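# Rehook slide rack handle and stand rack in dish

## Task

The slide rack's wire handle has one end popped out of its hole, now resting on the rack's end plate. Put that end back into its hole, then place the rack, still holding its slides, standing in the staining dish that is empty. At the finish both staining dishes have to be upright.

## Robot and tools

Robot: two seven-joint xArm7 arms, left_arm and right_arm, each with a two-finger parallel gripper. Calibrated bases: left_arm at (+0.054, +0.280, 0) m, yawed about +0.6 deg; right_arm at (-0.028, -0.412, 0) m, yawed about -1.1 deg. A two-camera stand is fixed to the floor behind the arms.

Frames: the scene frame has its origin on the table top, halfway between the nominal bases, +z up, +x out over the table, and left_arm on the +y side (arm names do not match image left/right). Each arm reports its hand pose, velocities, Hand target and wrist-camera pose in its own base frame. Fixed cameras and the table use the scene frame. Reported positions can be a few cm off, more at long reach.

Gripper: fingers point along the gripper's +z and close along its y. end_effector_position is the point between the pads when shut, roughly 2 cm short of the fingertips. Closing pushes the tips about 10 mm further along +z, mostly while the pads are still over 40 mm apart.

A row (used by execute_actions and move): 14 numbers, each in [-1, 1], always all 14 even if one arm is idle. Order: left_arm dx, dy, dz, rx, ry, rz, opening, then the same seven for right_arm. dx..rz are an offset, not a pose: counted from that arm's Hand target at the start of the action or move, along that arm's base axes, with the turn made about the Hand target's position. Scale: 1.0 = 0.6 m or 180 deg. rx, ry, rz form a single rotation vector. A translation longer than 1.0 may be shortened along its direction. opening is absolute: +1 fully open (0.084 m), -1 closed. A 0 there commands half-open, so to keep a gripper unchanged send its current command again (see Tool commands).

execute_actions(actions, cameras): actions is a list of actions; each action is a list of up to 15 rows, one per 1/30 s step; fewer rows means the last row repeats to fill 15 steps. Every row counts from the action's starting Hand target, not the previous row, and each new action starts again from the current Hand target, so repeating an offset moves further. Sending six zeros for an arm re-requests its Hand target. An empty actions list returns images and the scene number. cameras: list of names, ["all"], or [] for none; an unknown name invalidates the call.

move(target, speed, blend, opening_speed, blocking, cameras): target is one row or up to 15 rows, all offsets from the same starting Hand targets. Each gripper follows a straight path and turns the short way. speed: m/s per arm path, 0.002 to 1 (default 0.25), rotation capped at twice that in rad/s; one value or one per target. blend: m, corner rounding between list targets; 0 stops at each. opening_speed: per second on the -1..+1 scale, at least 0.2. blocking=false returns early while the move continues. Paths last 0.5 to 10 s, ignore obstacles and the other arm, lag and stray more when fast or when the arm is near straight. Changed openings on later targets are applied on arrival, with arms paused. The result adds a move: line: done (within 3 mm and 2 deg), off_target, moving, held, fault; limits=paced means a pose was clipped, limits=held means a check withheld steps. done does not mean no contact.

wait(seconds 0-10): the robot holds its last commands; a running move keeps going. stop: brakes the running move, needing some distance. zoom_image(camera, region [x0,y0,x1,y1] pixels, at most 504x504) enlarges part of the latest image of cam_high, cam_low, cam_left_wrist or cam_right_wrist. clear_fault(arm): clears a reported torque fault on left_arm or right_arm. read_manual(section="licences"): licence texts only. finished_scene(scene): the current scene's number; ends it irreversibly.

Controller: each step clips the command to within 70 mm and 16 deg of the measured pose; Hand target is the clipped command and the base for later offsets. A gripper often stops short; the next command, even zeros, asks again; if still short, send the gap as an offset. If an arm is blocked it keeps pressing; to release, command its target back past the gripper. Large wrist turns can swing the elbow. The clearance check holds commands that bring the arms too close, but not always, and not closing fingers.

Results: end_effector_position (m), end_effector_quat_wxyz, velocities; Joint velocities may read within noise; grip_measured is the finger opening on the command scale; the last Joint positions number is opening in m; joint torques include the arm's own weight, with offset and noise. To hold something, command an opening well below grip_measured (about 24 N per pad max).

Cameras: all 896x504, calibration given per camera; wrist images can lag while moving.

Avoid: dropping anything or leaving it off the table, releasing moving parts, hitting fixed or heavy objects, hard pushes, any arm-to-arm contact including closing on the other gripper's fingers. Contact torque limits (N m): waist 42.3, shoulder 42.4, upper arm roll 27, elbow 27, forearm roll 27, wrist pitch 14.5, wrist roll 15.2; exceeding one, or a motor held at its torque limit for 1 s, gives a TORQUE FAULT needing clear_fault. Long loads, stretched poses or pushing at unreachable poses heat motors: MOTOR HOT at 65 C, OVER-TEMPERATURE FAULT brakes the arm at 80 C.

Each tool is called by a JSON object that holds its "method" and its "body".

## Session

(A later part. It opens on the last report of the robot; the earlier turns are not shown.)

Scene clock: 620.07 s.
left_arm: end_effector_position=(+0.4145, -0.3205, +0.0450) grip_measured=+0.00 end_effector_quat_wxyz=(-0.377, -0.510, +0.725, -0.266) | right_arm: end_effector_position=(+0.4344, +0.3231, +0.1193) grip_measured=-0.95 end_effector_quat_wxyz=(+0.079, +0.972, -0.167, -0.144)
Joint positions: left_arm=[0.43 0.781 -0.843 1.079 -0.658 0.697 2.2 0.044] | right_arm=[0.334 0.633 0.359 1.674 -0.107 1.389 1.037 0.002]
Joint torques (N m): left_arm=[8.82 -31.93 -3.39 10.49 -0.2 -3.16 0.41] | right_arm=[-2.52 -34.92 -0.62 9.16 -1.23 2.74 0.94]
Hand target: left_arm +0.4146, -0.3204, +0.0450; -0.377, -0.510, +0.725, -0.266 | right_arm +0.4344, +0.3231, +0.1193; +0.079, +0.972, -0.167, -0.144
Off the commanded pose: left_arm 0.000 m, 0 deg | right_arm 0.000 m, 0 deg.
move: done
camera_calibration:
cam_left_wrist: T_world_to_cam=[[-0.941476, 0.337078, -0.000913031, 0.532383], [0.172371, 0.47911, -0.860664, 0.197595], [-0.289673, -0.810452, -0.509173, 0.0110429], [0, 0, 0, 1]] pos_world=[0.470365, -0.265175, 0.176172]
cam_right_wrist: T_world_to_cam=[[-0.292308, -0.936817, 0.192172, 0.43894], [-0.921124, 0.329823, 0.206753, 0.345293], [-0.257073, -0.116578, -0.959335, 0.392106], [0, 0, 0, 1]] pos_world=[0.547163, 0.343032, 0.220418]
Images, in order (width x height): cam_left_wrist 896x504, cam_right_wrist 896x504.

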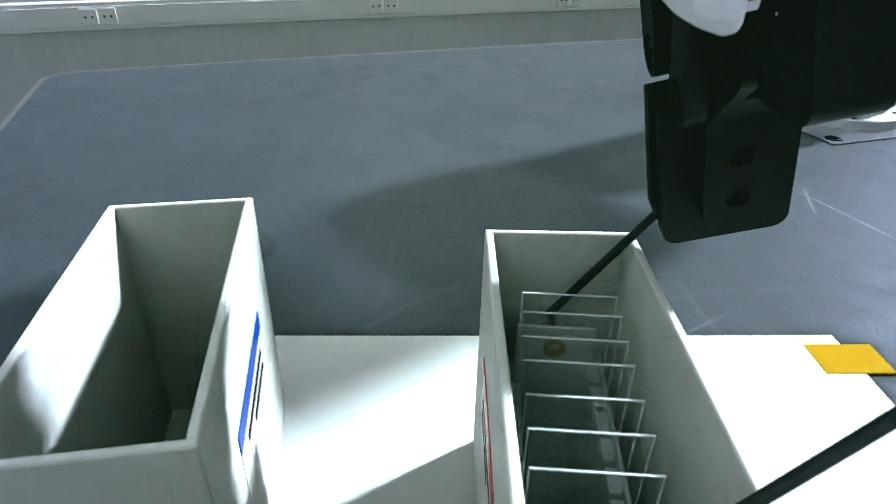

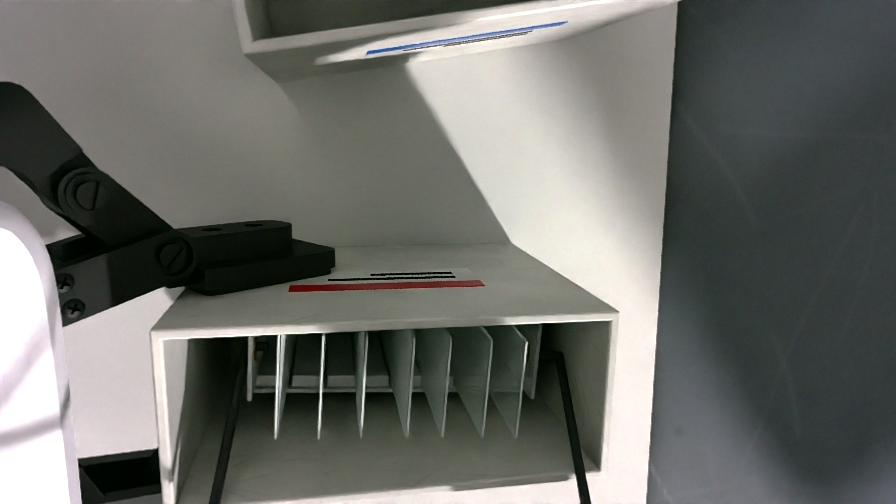

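{"method": "move", "body": {"target": [-0.0012,-0.0033,0,0,0,0,-0.15,0,0,0,0,0,0,-1], "speed": 0.03, "cameras": ["cam_left_wrist", "cam_right_wrist"]}}

{"method": "zoom_image", "body": {"camera": "cam_left_wrist", "region": [470, 210, 700, 420]}}

{"method": "zoom_image", "body": {"camera": "cam_right_wrist", "region": [500, 310, 640, 440]}}

{"method": "zoom_image", "body": {"camera": "cam_right_wrist", "region": [140, 310, 340, 504]}}

Scene clock: 658.63 s.
left_arm: end_effector_position=(+0.4140, -0.3223, +0.0450) grip_measured=+0.00 end_effector_quat_wxyz=(-0.377, -0.511, +0.725, -0.266) | right_arm: end_effector_position=(+0.4344, +0.3230, +0.1193) grip_measured=-0.95 end_effector_quat_wxyz=(+0.079, +0.972, -0.167, -0.144)
Joint positions: left_arm=[0.427 0.781 -0.845 1.078 -0.66 0.692 2.199 0.044] | right_arm=[0.334 0.633 0.359 1.674 -0.107 1.389 1.037 0.002]
Joint torques (N m): left_arm=[2.36 -27.01 -6.93 8.14 -0.5 -1.74 -0.42] | right_arm=[-2.36 -34.87 1.38 9.31 -0.73 0.68 0.54]
Hand target: left_arm +0.4139, -0.3224, +0.0450; -0.377, -0.510, +0.725, -0.266 | right_arm +0.4344, +0.3231, +0.1193; +0.079, +0.972, -0.167, -0.144
Off the commanded pose: left_arm 0.000 m, 0 deg | right_arm 0.000 m, 0 deg.
move: done
camera_calibration:
cam_left_wrist: T_world_to_cam=[[-0.941597, 0.33674, -0.00104641, 0.532414], [0.172377, 0.479328, -0.860541, 0.198595], [-0.289277, -0.810463, -0.50938, 0.00925892], [0, 0, 0, 1]] pos_world=[0.469765, -0.266974, 0.176173]
cam_right_wrist: T_world_to_cam=[[-0.292342, -0.936753, 0.192429, 0.438787], [-0.921063, 0.329936, 0.206847, 0.345233], [-0.257254, -0.116769, -0.959263, 0.392242], [0, 0, 0, 1]] pos_world=[0.547163, 0.342932, 0.220418]
Images, in order (width x height): cam_left_wrist 896x504, cam_right_wrist 896x504.

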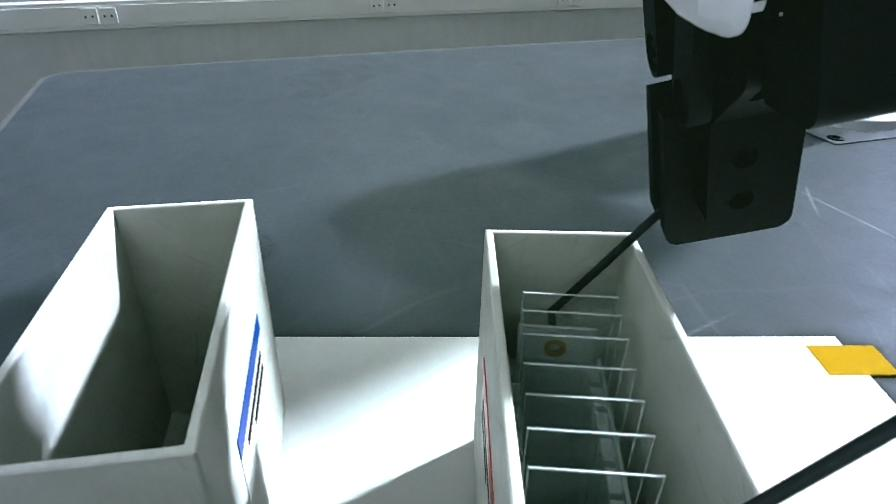

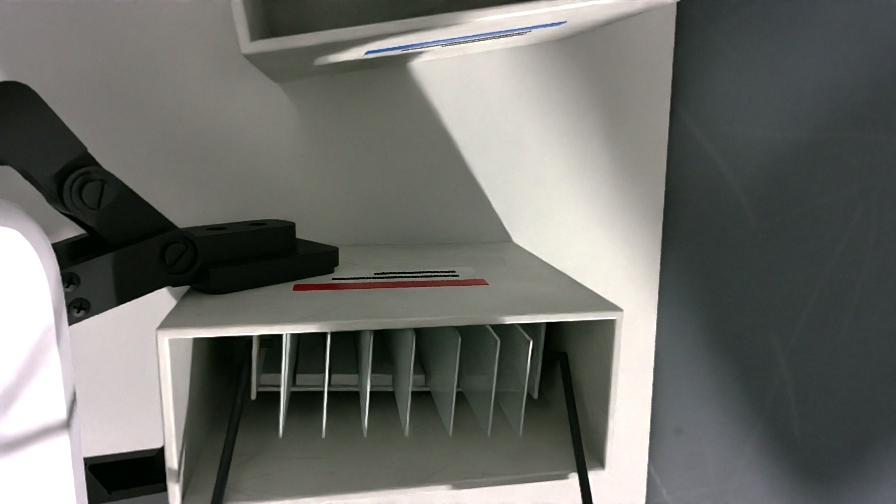

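Scaled by 2.191 from the camera's 896x504 image, which has a finer 1280x720 frame.

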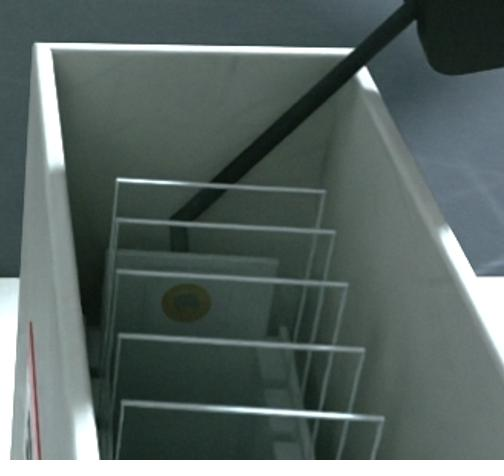

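Scaled by 3.600 from the camera's 896x504 image, which has a finer 1280x720 frame.

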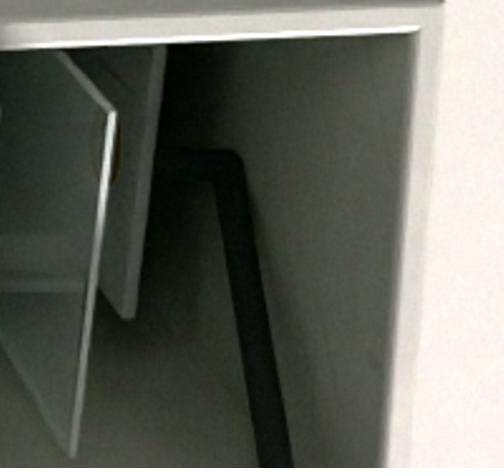

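Scaled by 2.520 from the camera's 896x504 image, which has a finer 1280x720 frame.

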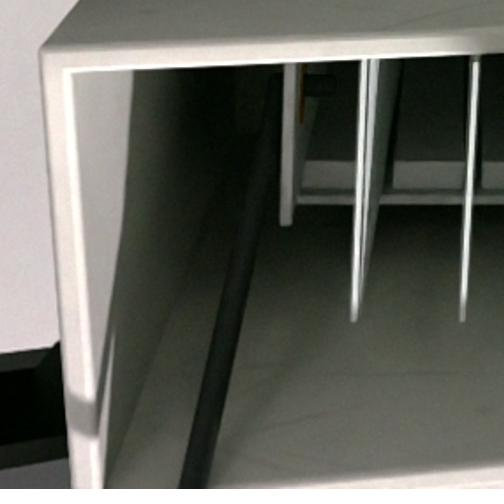

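{"method": "move", "body": {"target": [[0,0,0,0,0,0,-0.15,0.0014,0.0039,0,0,0,0,-1],[0,0,0,0,0,0,-0.15,-0.0006,0.0045,0.0032,-0.0137,0.0044,0,-1]], "speed": 0.03, "cameras": ["cam_left_wrist", "cam_right_wrist"]}}

{"method": "zoom_image", "body": {"camera": "cam_left_wrist", "region": [470, 210, 700, 420]}}

{"method": "zoom_image", "body": {"camera": "cam_right_wrist", "region": [500, 310, 640, 440]}}

Scene clock: 702.23 s.
left_arm: end_effector_position=(+0.4139, -0.3224, +0.0450) grip_measured=+0.00 end_effector_quat_wxyz=(-0.377, -0.510, +0.725, -0.266) | right_arm: end_effector_position=(+0.4341, +0.3258, +0.1212) grip_measured=-0.95 end_effector_quat_wxyz=(+0.101, +0.969, -0.169, -0.147)
Joint positions: left_arm=[0.427 0.781 -0.845 1.078 -0.66 0.693 2.199 0.044] | right_arm=[0.365 0.67 0.349 1.742 -0.128 1.455 1.064 0.002]
Joint torques (N m): left_arm=[2.51 -27.35 -7.22 8.06 -0.04 -0.54 -0.24] | right_arm=[-1.57 -35.38 0.55 10.34 -1.02 1.07 0.72]
Hand target: left_arm +0.4139, -0.3224, +0.0450; -0.377, -0.510, +0.725, -0.266 | right_arm +0.4341, +0.3258, +0.1212; +0.101, +0.969, -0.169, -0.147
Off the commanded pose: left_arm 0.000 m, 0 deg | right_arm 0.000 m, 0 deg.
move: done
camera_calibration:
cam_left_wrist: T_world_to_cam=[[-0.941537, 0.336909, -0.000979319, 0.532359], [0.172374, 0.479219, -0.860602, 0.198644], [-0.289475, -0.810458, -0.509277, 0.00922463], [0, 0, 0, 1]] pos_world=[0.469665, -0.267074, 0.176172]
cam_right_wrist: T_world_to_cam=[[-0.289317, -0.9276, 0.236336, 0.431296], [-0.918296, 0.338657, 0.205046, 0.339755], [-0.270237, -0.157703, -0.94979, 0.412152], [0, 0, 0, 1]] pos_world=[0.548156, 0.350008, 0.219862]
Images, in order (width x height): cam_left_wrist 896x504, cam_right_wrist 896x504.

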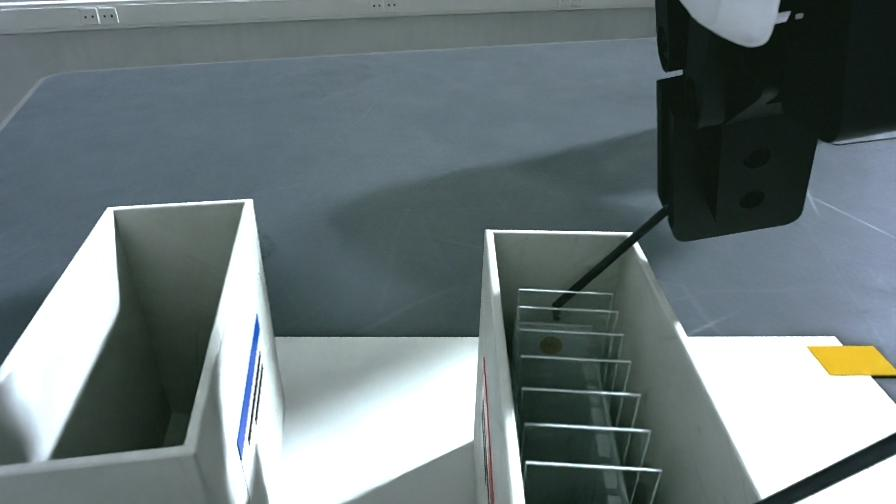

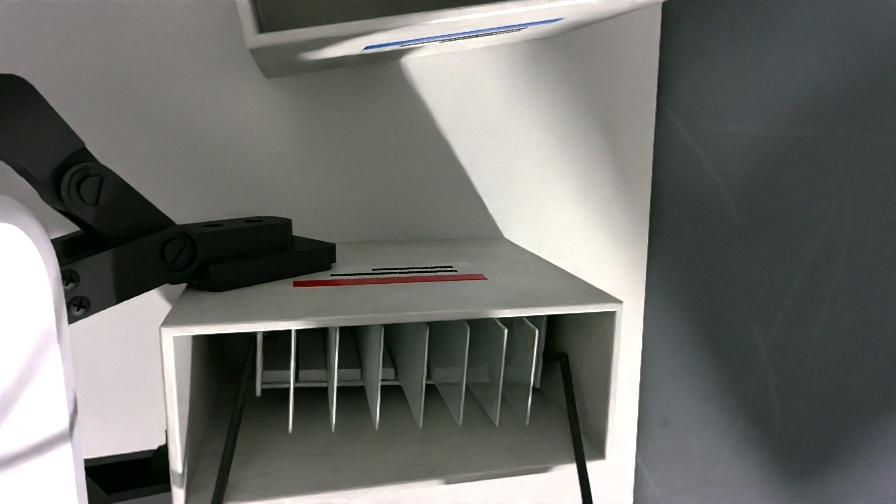

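Scaled by 2.191 from the camera's 896x504 image, which has a finer 1280x720 frame.

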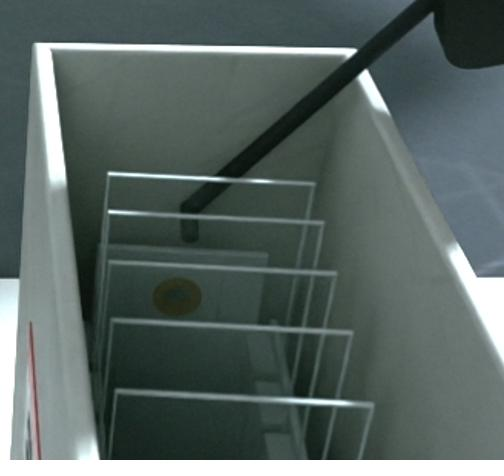

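Scaled by 3.600 from the camera's 896x504 image, which has a finer 1280x720 frame.

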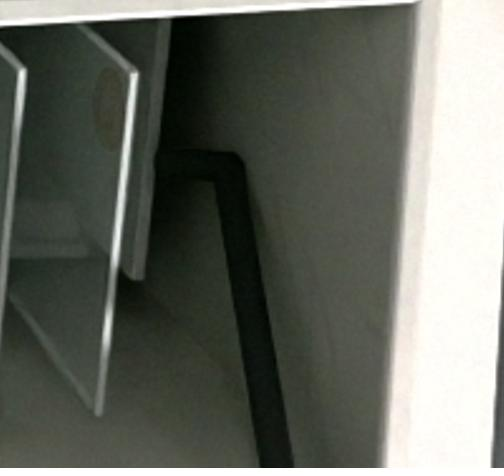

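{"method": "move", "body": {"target": [[0,0,0,0,0,0,-0.15,0,0,-0.003,0,0,0,-1],[-0.0025,-0.0065,0,0,0,0,-0.15,0,0,-0.003,0,0,0,-1]], "speed": 0.03, "cameras": ["cam_left_wrist", "cam_right_wrist"]}}

{"method": "zoom_image", "body": {"camera": "cam_left_wrist", "region": [470, 210, 700, 420]}}

{"method": "zoom_image", "body": {"camera": "cam_right_wrist", "region": [500, 310, 640, 440]}}

{"method": "zoom_image", "body": {"camera": "cam_right_wrist", "region": [140, 310, 340, 504]}}

Scene clock: 745.03 s.
left_arm: end_effector_position=(+0.4125, -0.3263, +0.0450) grip_measured=+0.00 end_effector_quat_wxyz=(-0.377, -0.510, +0.725, -0.266) | right_arm: end_effector_position=(+0.4341, +0.3257, +0.1193) grip_measured=-0.95 end_effector_quat_wxyz=(+0.101, +0.969, -0.169, -0.147)
Joint positions: left_arm=[0.42 0.783 -0.848 1.077 -0.663 0.684 2.197 0.044] | right_arm=[0.365 0.672 0.349 1.739 -0.129 1.451 1.064 0.002]
Joint torques (N m): left_arm=[-5.43 -22.18 -10.44 3.65 -0.77 0.93 -0.69] | right_arm=[0.69 -32.71 4.12 9.33 0.59 -1.36 -0.18]
Hand target: left_arm +0.4124, -0.3263, +0.0450; -0.377, -0.510, +0.725, -0.266 | right_arm +0.4341, +0.3258, +0.1194; +0.101, +0.969, -0.169, -0.147
Off the commanded pose: left_arm 0.000 m, 0 deg | right_arm 0.000 m, 0 deg.
move: done
camera_calibration:
cam_left_wrist: T_world_to_cam=[[-0.941581, 0.336785, -0.00112754, 0.532334], [0.172466, 0.479296, -0.860541, 0.200673], [-0.289277, -0.810463, -0.50938, 0.00566405], [0, 0, 0, 1]] pos_world=[0.468265, -0.270874, 0.176173]
cam_right_wrist: T_world_to_cam=[[-0.289444, -0.927485, 0.236632, 0.431646], [-0.918196, 0.338879, 0.205124, 0.34012], [-0.270439, -0.157903, -0.9497, 0.41052], [0, 0, 0, 1]] pos_world=[0.548255, 0.349908, 0.217963]
Images, in order (width x height): cam_left_wrist 896x504, cam_right_wrist 896x504.

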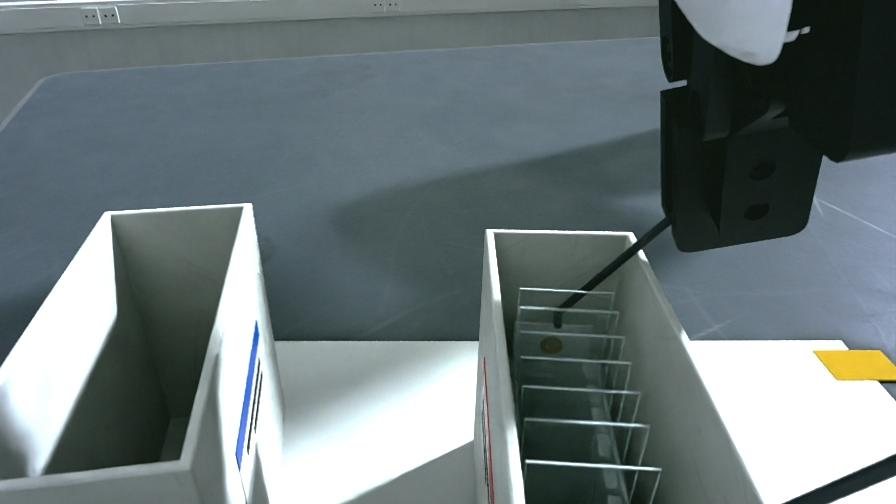

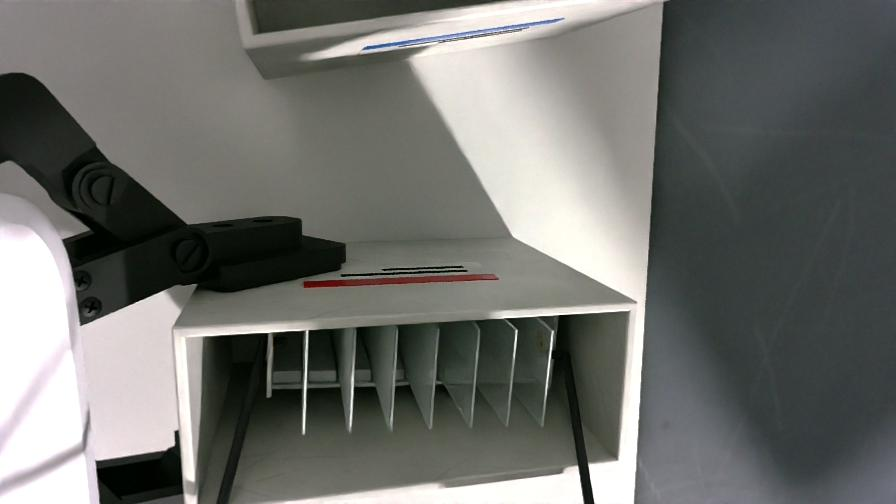

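Scaled by 2.191 from the camera's 896x504 image, which has a finer 1280x720 frame.

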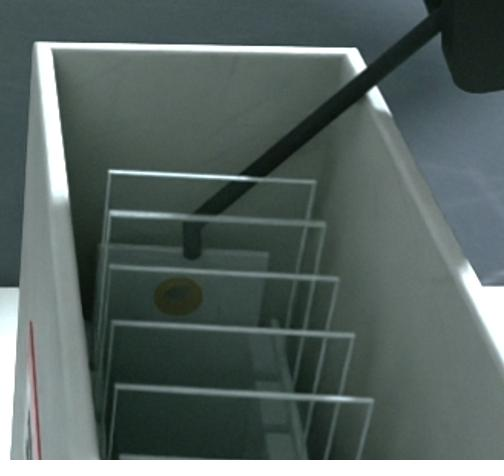

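Scaled by 3.600 from the camera's 896x504 image, which has a finer 1280x720 frame.

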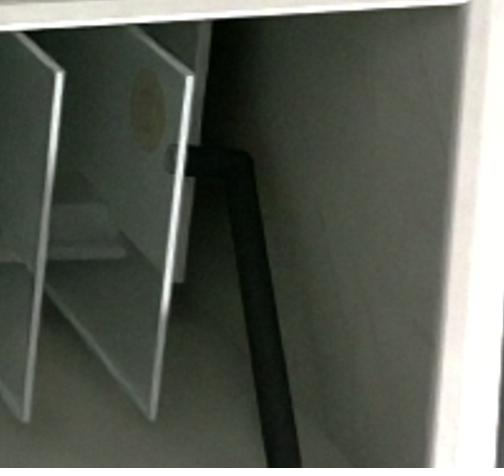

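Scaled by 2.520 from the camera's 896x504 image, which has a finer 1280x720 frame.

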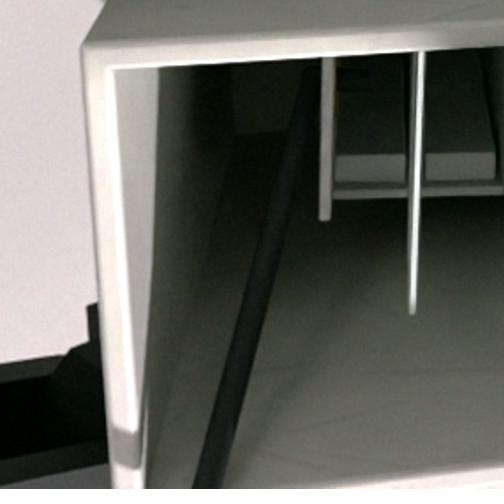

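{"method": "move", "body": {"target": [[0,0,0,0,0,0,-0.15,0,0,0.0053,0,0,0,-1],[0,0,0,0,0,0,-0.15,-0.00125,-0.01067,0.0053,0.0048,-0.0015,0,-1]], "speed": 0.03, "cameras": ["cam_left_wrist", "cam_right_wrist"]}}

{"method": "zoom_image", "body": {"camera": "cam_left_wrist", "region": [470, 210, 700, 420]}}

{"method": "zoom_image", "body": {"camera": "cam_right_wrist", "region": [500, 310, 640, 440]}}

{"method": "zoom_image", "body": {"camera": "cam_right_wrist", "region": [140, 310, 340, 504]}}

Scene clock: 776.60 s.
left_arm: end_effector_position=(+0.4122, -0.3264, +0.0450) grip_measured=+0.00 end_effector_quat_wxyz=(-0.377, -0.510, +0.725, -0.266) | right_arm: end_effector_position=(+0.4333, +0.3195, +0.1226) grip_measured=-0.95 end_effector_quat_wxyz=(+0.093, +0.970, -0.168, -0.146)
Joint positions: left_arm=[0.42 0.783 -0.848 1.077 -0.663 0.684 2.197 0.044] | right_arm=[0.345 0.64 0.353 1.697 -0.118 1.428 1.048 0.002]
Joint torques (N m): left_arm=[6.85 -30.97 -5.35 8.77 -0.13 -1.13 0.37] | right_arm=[-4.14 -35.33 -1.45 8.4 -1.07 1.12 0.32]
Hand target: left_arm +0.4124, -0.3263, +0.0450; -0.377, -0.510, +0.725, -0.266 | right_arm +0.4333, +0.3194, +0.1226; +0.093, +0.970, -0.168, -0.146
Off the commanded pose: left_arm 0.000 m, 0 deg | right_arm 0.000 m, 0 deg.
move: done
camera_calibration:
cam_left_wrist: T_world_to_cam=[[-0.941438, 0.337185, -0.000735922, 0.532186], [0.172247, 0.479044, -0.860725, 0.200783], [-0.289871, -0.810446, -0.50907, 0.00561971], [0, 0, 0, 1]] pos_world=[0.468065, -0.271075, 0.176072]
cam_right_wrist: T_world_to_cam=[[-0.2904, -0.931072, 0.220844, 0.428405], [-0.919261, 0.335541, 0.205846, 0.342242], [-0.265759, -0.143235, -0.953339, 0.406158], [0, 0, 0, 1]] pos_world=[0.546958, 0.342216, 0.222146]
Images, in order (width x height): cam_left_wrist 896x504, cam_right_wrist 896x504.

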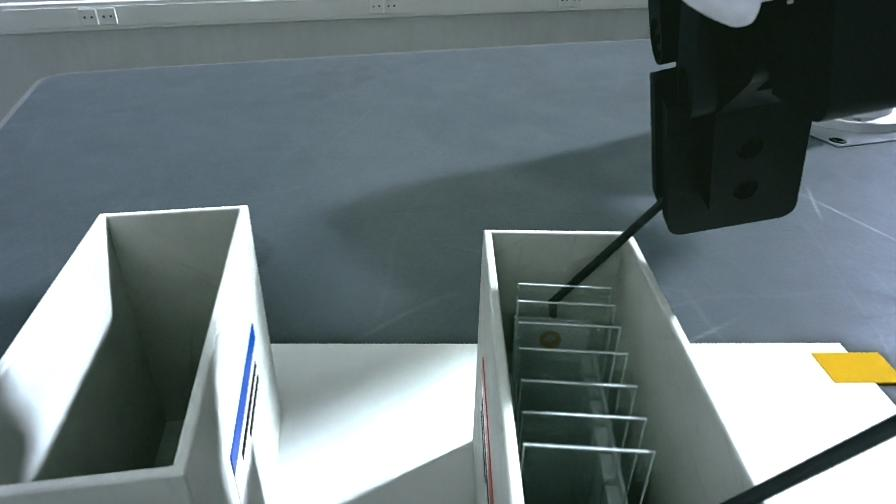

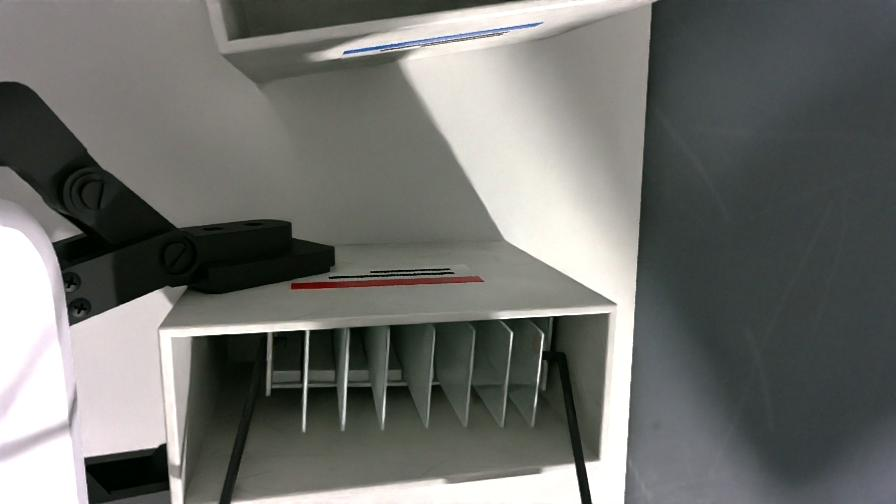

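Scaled by 2.191 from the camera's 896x504 image, which has a finer 1280x720 frame.

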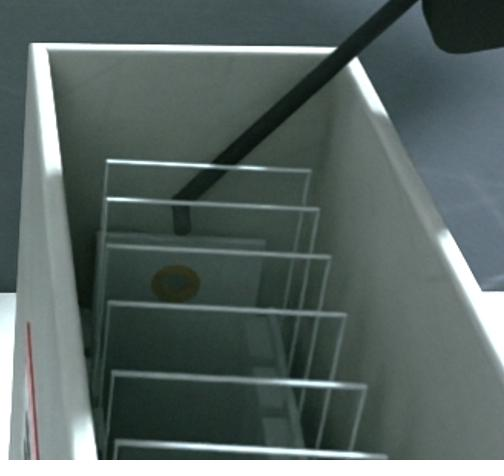

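Scaled by 3.600 from the camera's 896x504 image, which has a finer 1280x720 frame.

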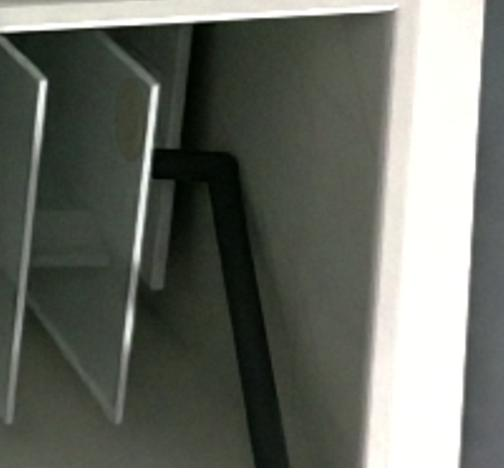

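Scaled by 2.520 from the camera's 896x504 image, which has a finer 1280x720 frame.

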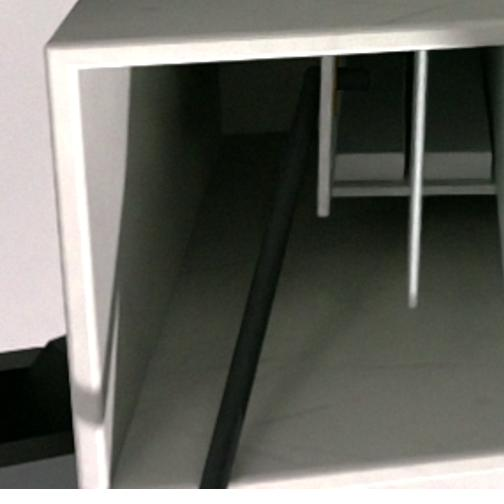

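{"method": "move", "body": {"target": [[0,0,0,0,0,0,0.33,0.0023,0.0063,-0.0015,0,0,0,-1],[0.0412,0.1157,0.0861,0,0,0,0.33,0.0023,0.0063,-0.0015,0,0,0,-1]], "speed": [0.03, 0.12], "cameras": ["cam_left_wrist", "cam_right_wrist"]}}

Scene clock: 821.67 s.
left_arm: end_effector_position=(+0.4371, -0.2569, +0.0966) grip_measured=+0.32 end_effector_quat_wxyz=(-0.377, -0.510, +0.725, -0.266) | right_arm: end_effector_position=(+0.4347, +0.3232, +0.1217) grip_measured=-0.95 end_effector_quat_wxyz=(+0.093, +0.970, -0.168, -0.146)
Joint positions: left_arm=[0.58 0.645 -0.849 1.099 -0.621 0.911 2.172 0.058] | right_arm=[0.352 0.654 0.353 1.716 -0.12 1.434 1.052 0.002]
Joint torques (N m): left_arm=[1.73 -28.42 -8.38 9.28 -0.19 0.62 -0.27] | right_arm=[-0.08 -35.13 2.41 11.57 -0.55 -0.82 0.31]
Hand target: left_arm +0.4371, -0.2569, +0.0966; -0.377, -0.510, +0.725, -0.266 | right_arm +0.4347, +0.3232, +0.1217; +0.093, +0.970, -0.168, -0.146
Off the commanded pose: left_arm 0.000 m, 0 deg | right_arm 0.000 m, 0 deg.
move: done
camera_calibration:
cam_left_wrist: T_world_to_cam=[[-0.94151, 0.336985, -0.000931496, 0.532177], [0.172369, 0.479205, -0.860611, 0.207664], [-0.289567, -0.810434, -0.509262, 0.0953504], [0, 0, 0, 1]] pos_world=[0.492865, -0.201574, 0.227772]
cam_right_wrist: T_world_to_cam=[[-0.290457, -0.931, 0.221074, 0.432433], [-0.919218, 0.33566, 0.205842, 0.342429], [-0.265845, -0.143426, -0.953287, 0.406208], [0, 0, 0, 1]] pos_world=[0.548358, 0.345916, 0.221147]
Images, in order (width x height): cam_left_wrist 896x504, cam_right_wrist 896x504.

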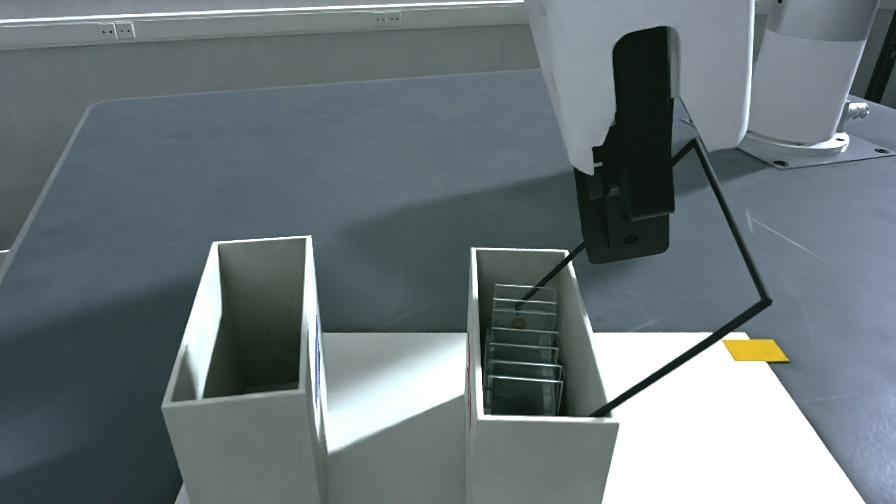

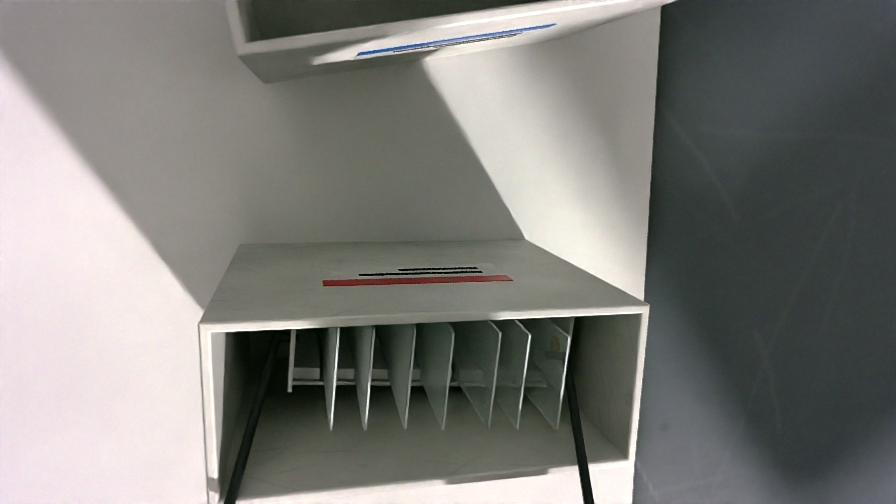

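{"method": "zoom_image", "body": {"camera": "cam_left_wrist", "region": [460, 230, 640, 430]}}

{"method": "zoom_image", "body": {"camera": "cam_right_wrist", "region": [200, 310, 400, 504]}}

{"method": "zoom_image", "body": {"camera": "cam_right_wrist", "region": [500, 310, 640, 440]}}

Scaled by 2.520 from the camera's 896x504 image, which has a finer 1280x720 frame.

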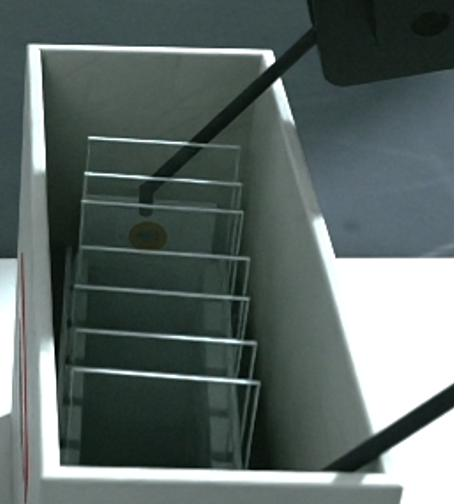

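Scaled by 2.520 from the camera's 896x504 image, which has a finer 1280x720 frame.

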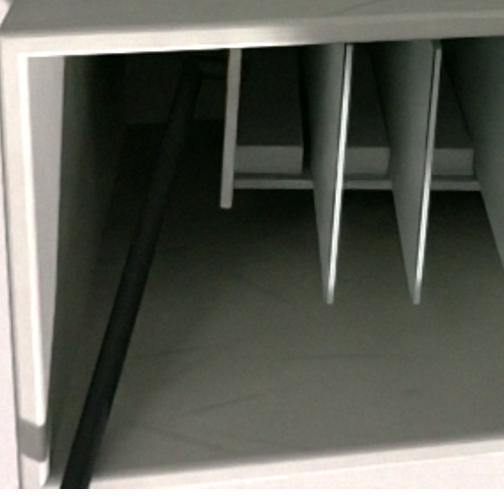

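Scaled by 3.600 from the camera's 896x504 image, which has a finer 1280x720 frame.

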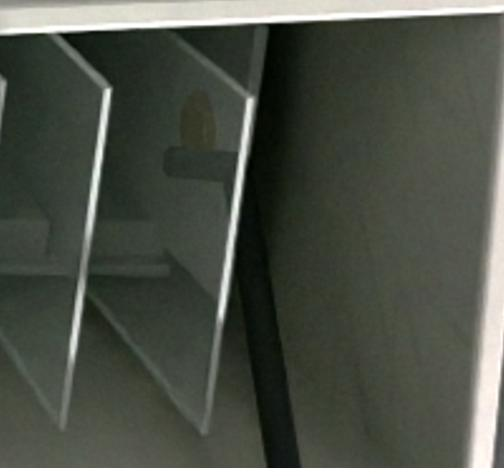

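{"method": "move", "body": {"target": [[-0.033,0.083,0.1,-0.0859,-0.1501,-0.0188,-0.1,-0.0017,-0.0047,0,0,0,0,-1],[-0.0682,0.0383,0.0913,-0.0859,-0.1501,-0.0188,-0.1,-0.0017,-0.0047,0,0,0,0,-1]], "speed": 0.12, "blend": 0.015, "cameras": ["cam_left_wrist", "cam_right_wrist"]}}

{"method": "zoom_image", "body": {"camera": "cam_right_wrist", "region": [200, 310, 400, 504]}}

Scene clock: 877.03 s.
left_arm: end_effector_position=(+0.3962, -0.2339, +0.1514) grip_measured=-0.11 end_effector_quat_wxyz=(-0.270, -0.358, +0.766, -0.461) | right_arm: end_effector_position=(+0.4337, +0.3204, +0.1217) grip_measured=-0.95 end_effector_quat_wxyz=(+0.093, +0.970, -0.168, -0.146)
Joint positions: left_arm=[1.044 0.438 -1.195 0.779 -1.014 0.891 2.935 0.039] | right_arm=[0.346 0.644 0.353 1.701 -0.119 1.428 1.049 0.002]
Joint torques (N m): left_arm=[-0.75 -15.5 -6.69 8.65 -1.36 0.3 0.52] | right_arm=[-1.29 -37.4 3.43 10.5 0.1 -1.24 -0.25]
Hand target: left_arm +0.3962, -0.2339, +0.1514; -0.270, -0.358, +0.766, -0.461 | right_arm +0.4337, +0.3204, +0.1217; +0.093, +0.970, -0.168, -0.146
Off the commanded pose: left_arm 0.000 m, 0 deg | right_arm 0.000 m, 0 deg.
move: done
camera_calibration:
cam_left_wrist: T_world_to_cam=[[-0.797596, 0.318543, -0.512222, 0.50203], [0.58923, 0.229806, -0.774595, 0.0143548], [-0.12903, -0.91963, -0.370987, 0.0200185], [0, 0, 0, 1]] pos_world=[0.394541, -0.144807, 0.275696]
cam_right_wrist: T_world_to_cam=[[-0.290457, -0.931, 0.221074, 0.429442], [-0.919218, 0.33566, 0.205842, 0.342483], [-0.265845, -0.143426, -0.953287, 0.405526], [0, 0, 0, 1]] pos_world=[0.547358, 0.343016, 0.221147]
Images, in order (width x height): cam_left_wrist 896x504, cam_right_wrist 896x504.

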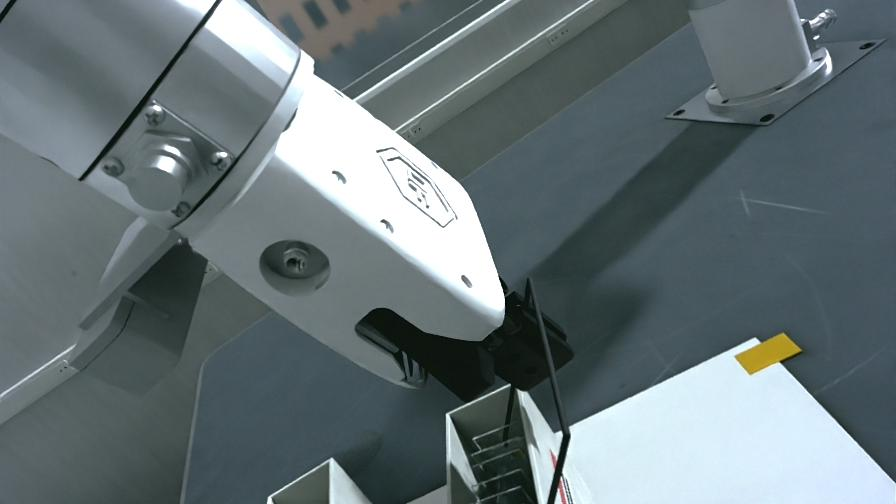

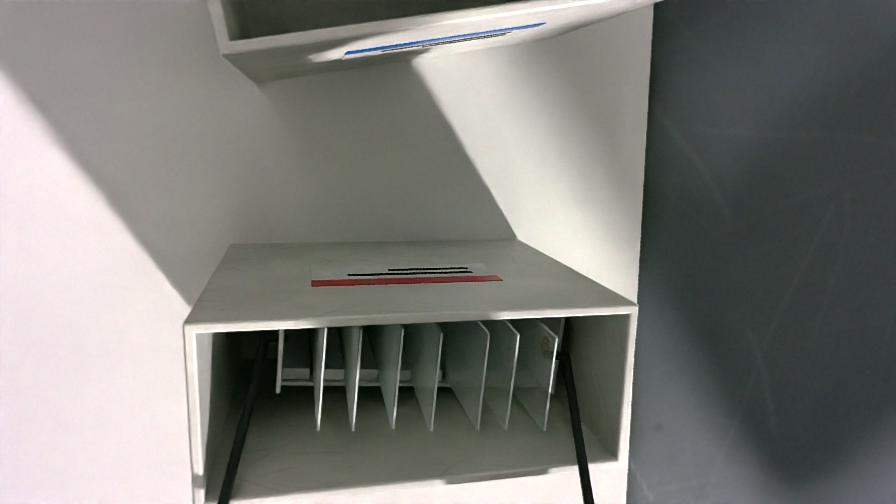

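Scaled by 2.520 from the camera's 896x504 image, which has a finer 1280x720 frame.

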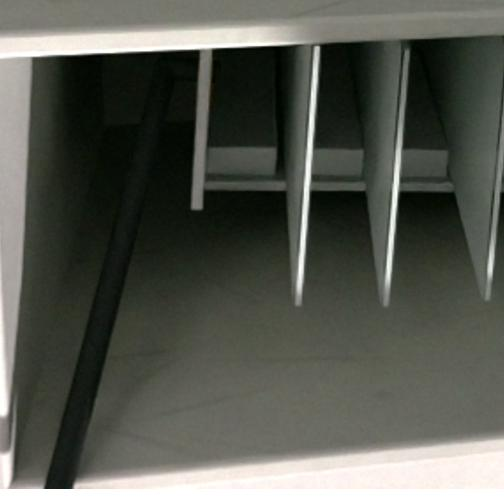

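{"method": "move", "body": {"target": [-0.0178,-0.1263,-0.063,0,0,0,-0.1,0,0,0,0,0,0,-1], "speed": 0.08, "cameras": ["cam_left_wrist", "cam_right_wrist"]}}

Scene clock: 894.30 s.
left_arm: end_effector_position=(+0.3855, -0.3096, +0.1136) grip_measured=-0.11 end_effector_quat_wxyz=(-0.270, -0.358, +0.766, -0.461) | right_arm: end_effector_position=(+0.4337, +0.3204, +0.1217) grip_measured=-0.95 end_effector_quat_wxyz=(+0.093, +0.970, -0.168, -0.146)
Joint positions: left_arm=[0.777 0.62 -1.151 0.797 -1.119 0.62 3.009 0.039] | right_arm=[0.346 0.644 0.353 1.701 -0.119 1.428 1.049 0.002]
Joint torques (N m): left_arm=[-0.52 -16.36 -7.68 8.23 -0.63 0.3 0.62] | right_arm=[-1.1 -37.36 3.35 10.56 0.04 -1.29 -0.19]
Hand target: left_arm +0.3855, -0.3097, +0.1136; -0.270, -0.358, +0.766, -0.461 | right_arm +0.4337, +0.3204, +0.1217; +0.093, +0.970, -0.168, -0.146
Off the commanded pose: left_arm 0.000 m, 0 deg | right_arm 0.000 m, 0 deg.
move: done
camera_calibration:
cam_left_wrist: T_world_to_cam=[[-0.797596, 0.318543, -0.512222, 0.498279], [0.58923, 0.229806, -0.774595, 0.0087992], [-0.12903, -0.91963, -0.370987, -0.0650934], [0, 0, 0, 1]] pos_world=[0.383841, -0.220607, 0.237896]
cam_right_wrist: T_world_to_cam=[[-0.290457, -0.931, 0.221074, 0.429442], [-0.919218, 0.33566, 0.205842, 0.342483], [-0.265845, -0.143426, -0.953287, 0.405526], [0, 0, 0, 1]] pos_world=[0.547358, 0.343016, 0.221147]
Images, in order (width x height): cam_left_wrist 896x504, cam_right_wrist 896x504.

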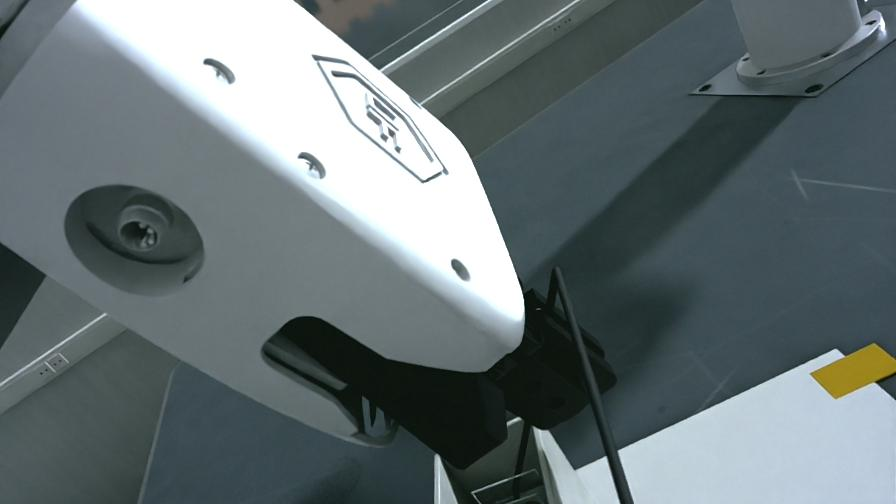

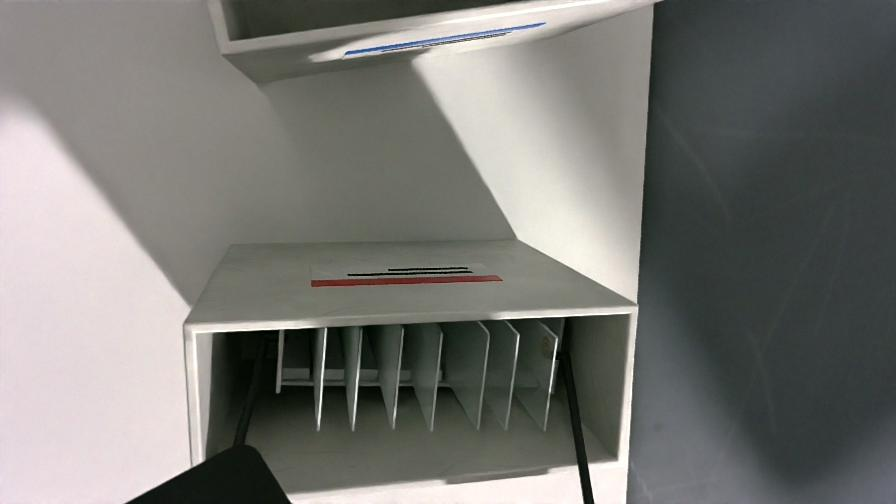

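{"method": "move", "body": {"target": [0,0,0,0,0,0,-1,0,0,0,0,0,0,-1], "opening_speed": 0.8, "cameras": ["cam_left_wrist", "cam_right_wrist"]}}

{"method": "zoom_image", "body": {"camera": "cam_right_wrist", "region": [180, 310, 400, 504]}}

{"method": "zoom_image", "body": {"camera": "cam_right_wrist", "region": [500, 310, 640, 440]}}

Scene clock: 901.27 s.
left_arm: end_effector_position=(+0.3855, -0.3097, +0.1136) grip_measured=-0.95 end_effector_quat_wxyz=(-0.270, -0.358, +0.766, -0.461) | right_arm: end_effector_position=(+0.4337, +0.3204, +0.1217) grip_measured=-0.95 end_effector_quat_wxyz=(+0.093, +0.970, -0.168, -0.146)
Joint positions: left_arm=[0.777 0.621 -1.151 0.797 -1.119 0.62 3.009 0.002] | right_arm=[0.346 0.644 0.353 1.701 -0.119 1.428 1.049 0.002]
Joint torques (N m): left_arm=[-0.48 -17.14 -7.2 5.65 0.11 0.56 -0.2] | right_arm=[-1.09 -37.16 3.09 10.54 -0.28 -1.21 -0.16]
Hand target: left_arm +0.3855, -0.3097, +0.1136; -0.270, -0.358, +0.766, -0.461 | right_arm +0.4337, +0.3204, +0.1217; +0.093, +0.970, -0.168, -0.146
Off the commanded pose: left_arm 0.000 m, 0 deg | right_arm 0.000 m, 0 deg.
move: done
camera_calibration:
cam_left_wrist: T_world_to_cam=[[-0.79751, 0.318507, -0.512378, 0.498355], [0.589368, 0.229808, -0.77449, 0.00866321], [-0.128932, -0.919642, -0.370992, -0.0651196], [0, 0, 0, 1]] pos_world=[0.383941, -0.220607, 0.237897]
cam_right_wrist: T_world_to_cam=[[-0.290395, -0.931045, 0.220966, 0.429448], [-0.919236, 0.335577, 0.205895, 0.34251], [-0.265849, -0.143329, -0.9533, 0.405498], [0, 0, 0, 1]] pos_world=[0.547358, 0.343016, 0.221147]
Images, in order (width x height): cam_left_wrist 896x504, cam_right_wrist 896x504.

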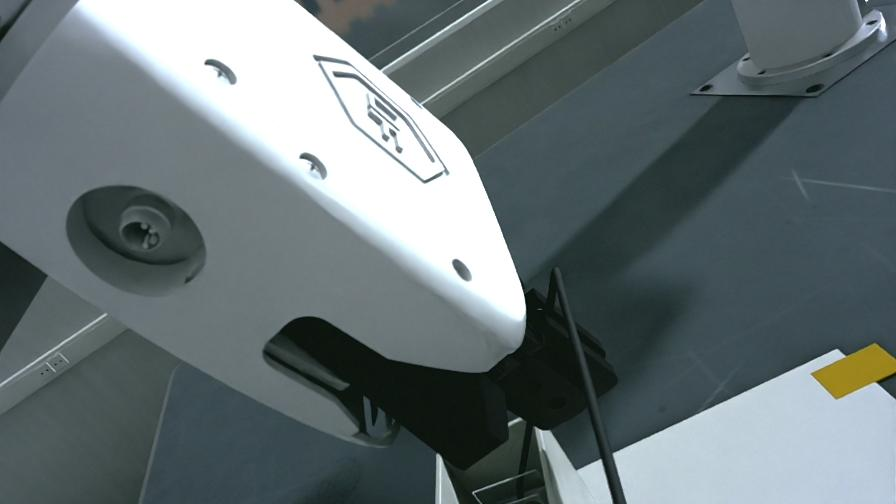

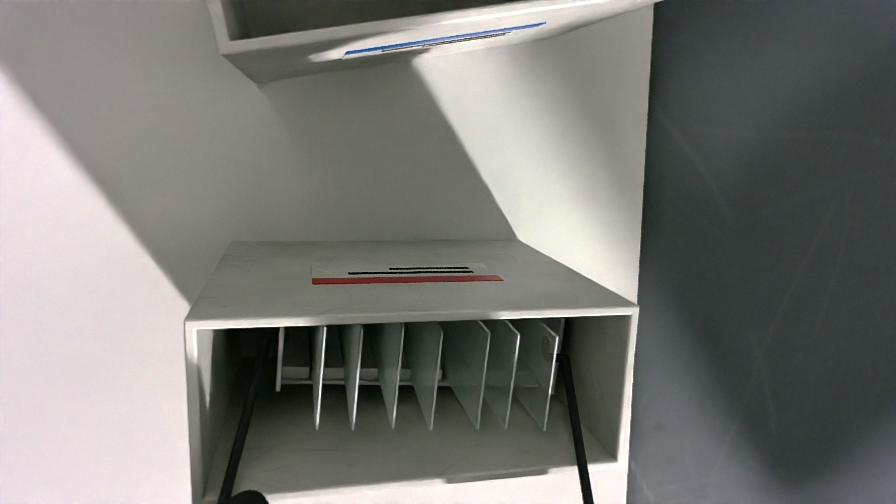

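Scaled by 2.291 from the camera's 896x504 image, which has a finer 1280x720 frame.

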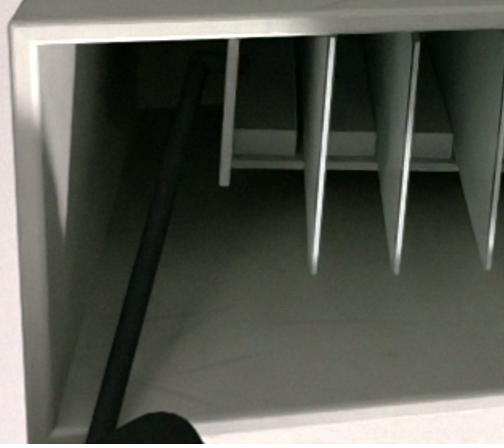

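Scaled by 3.600 from the camera's 896x504 image, which has a finer 1280x720 frame.

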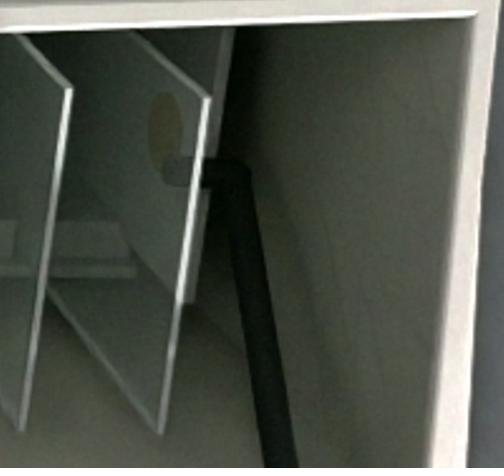

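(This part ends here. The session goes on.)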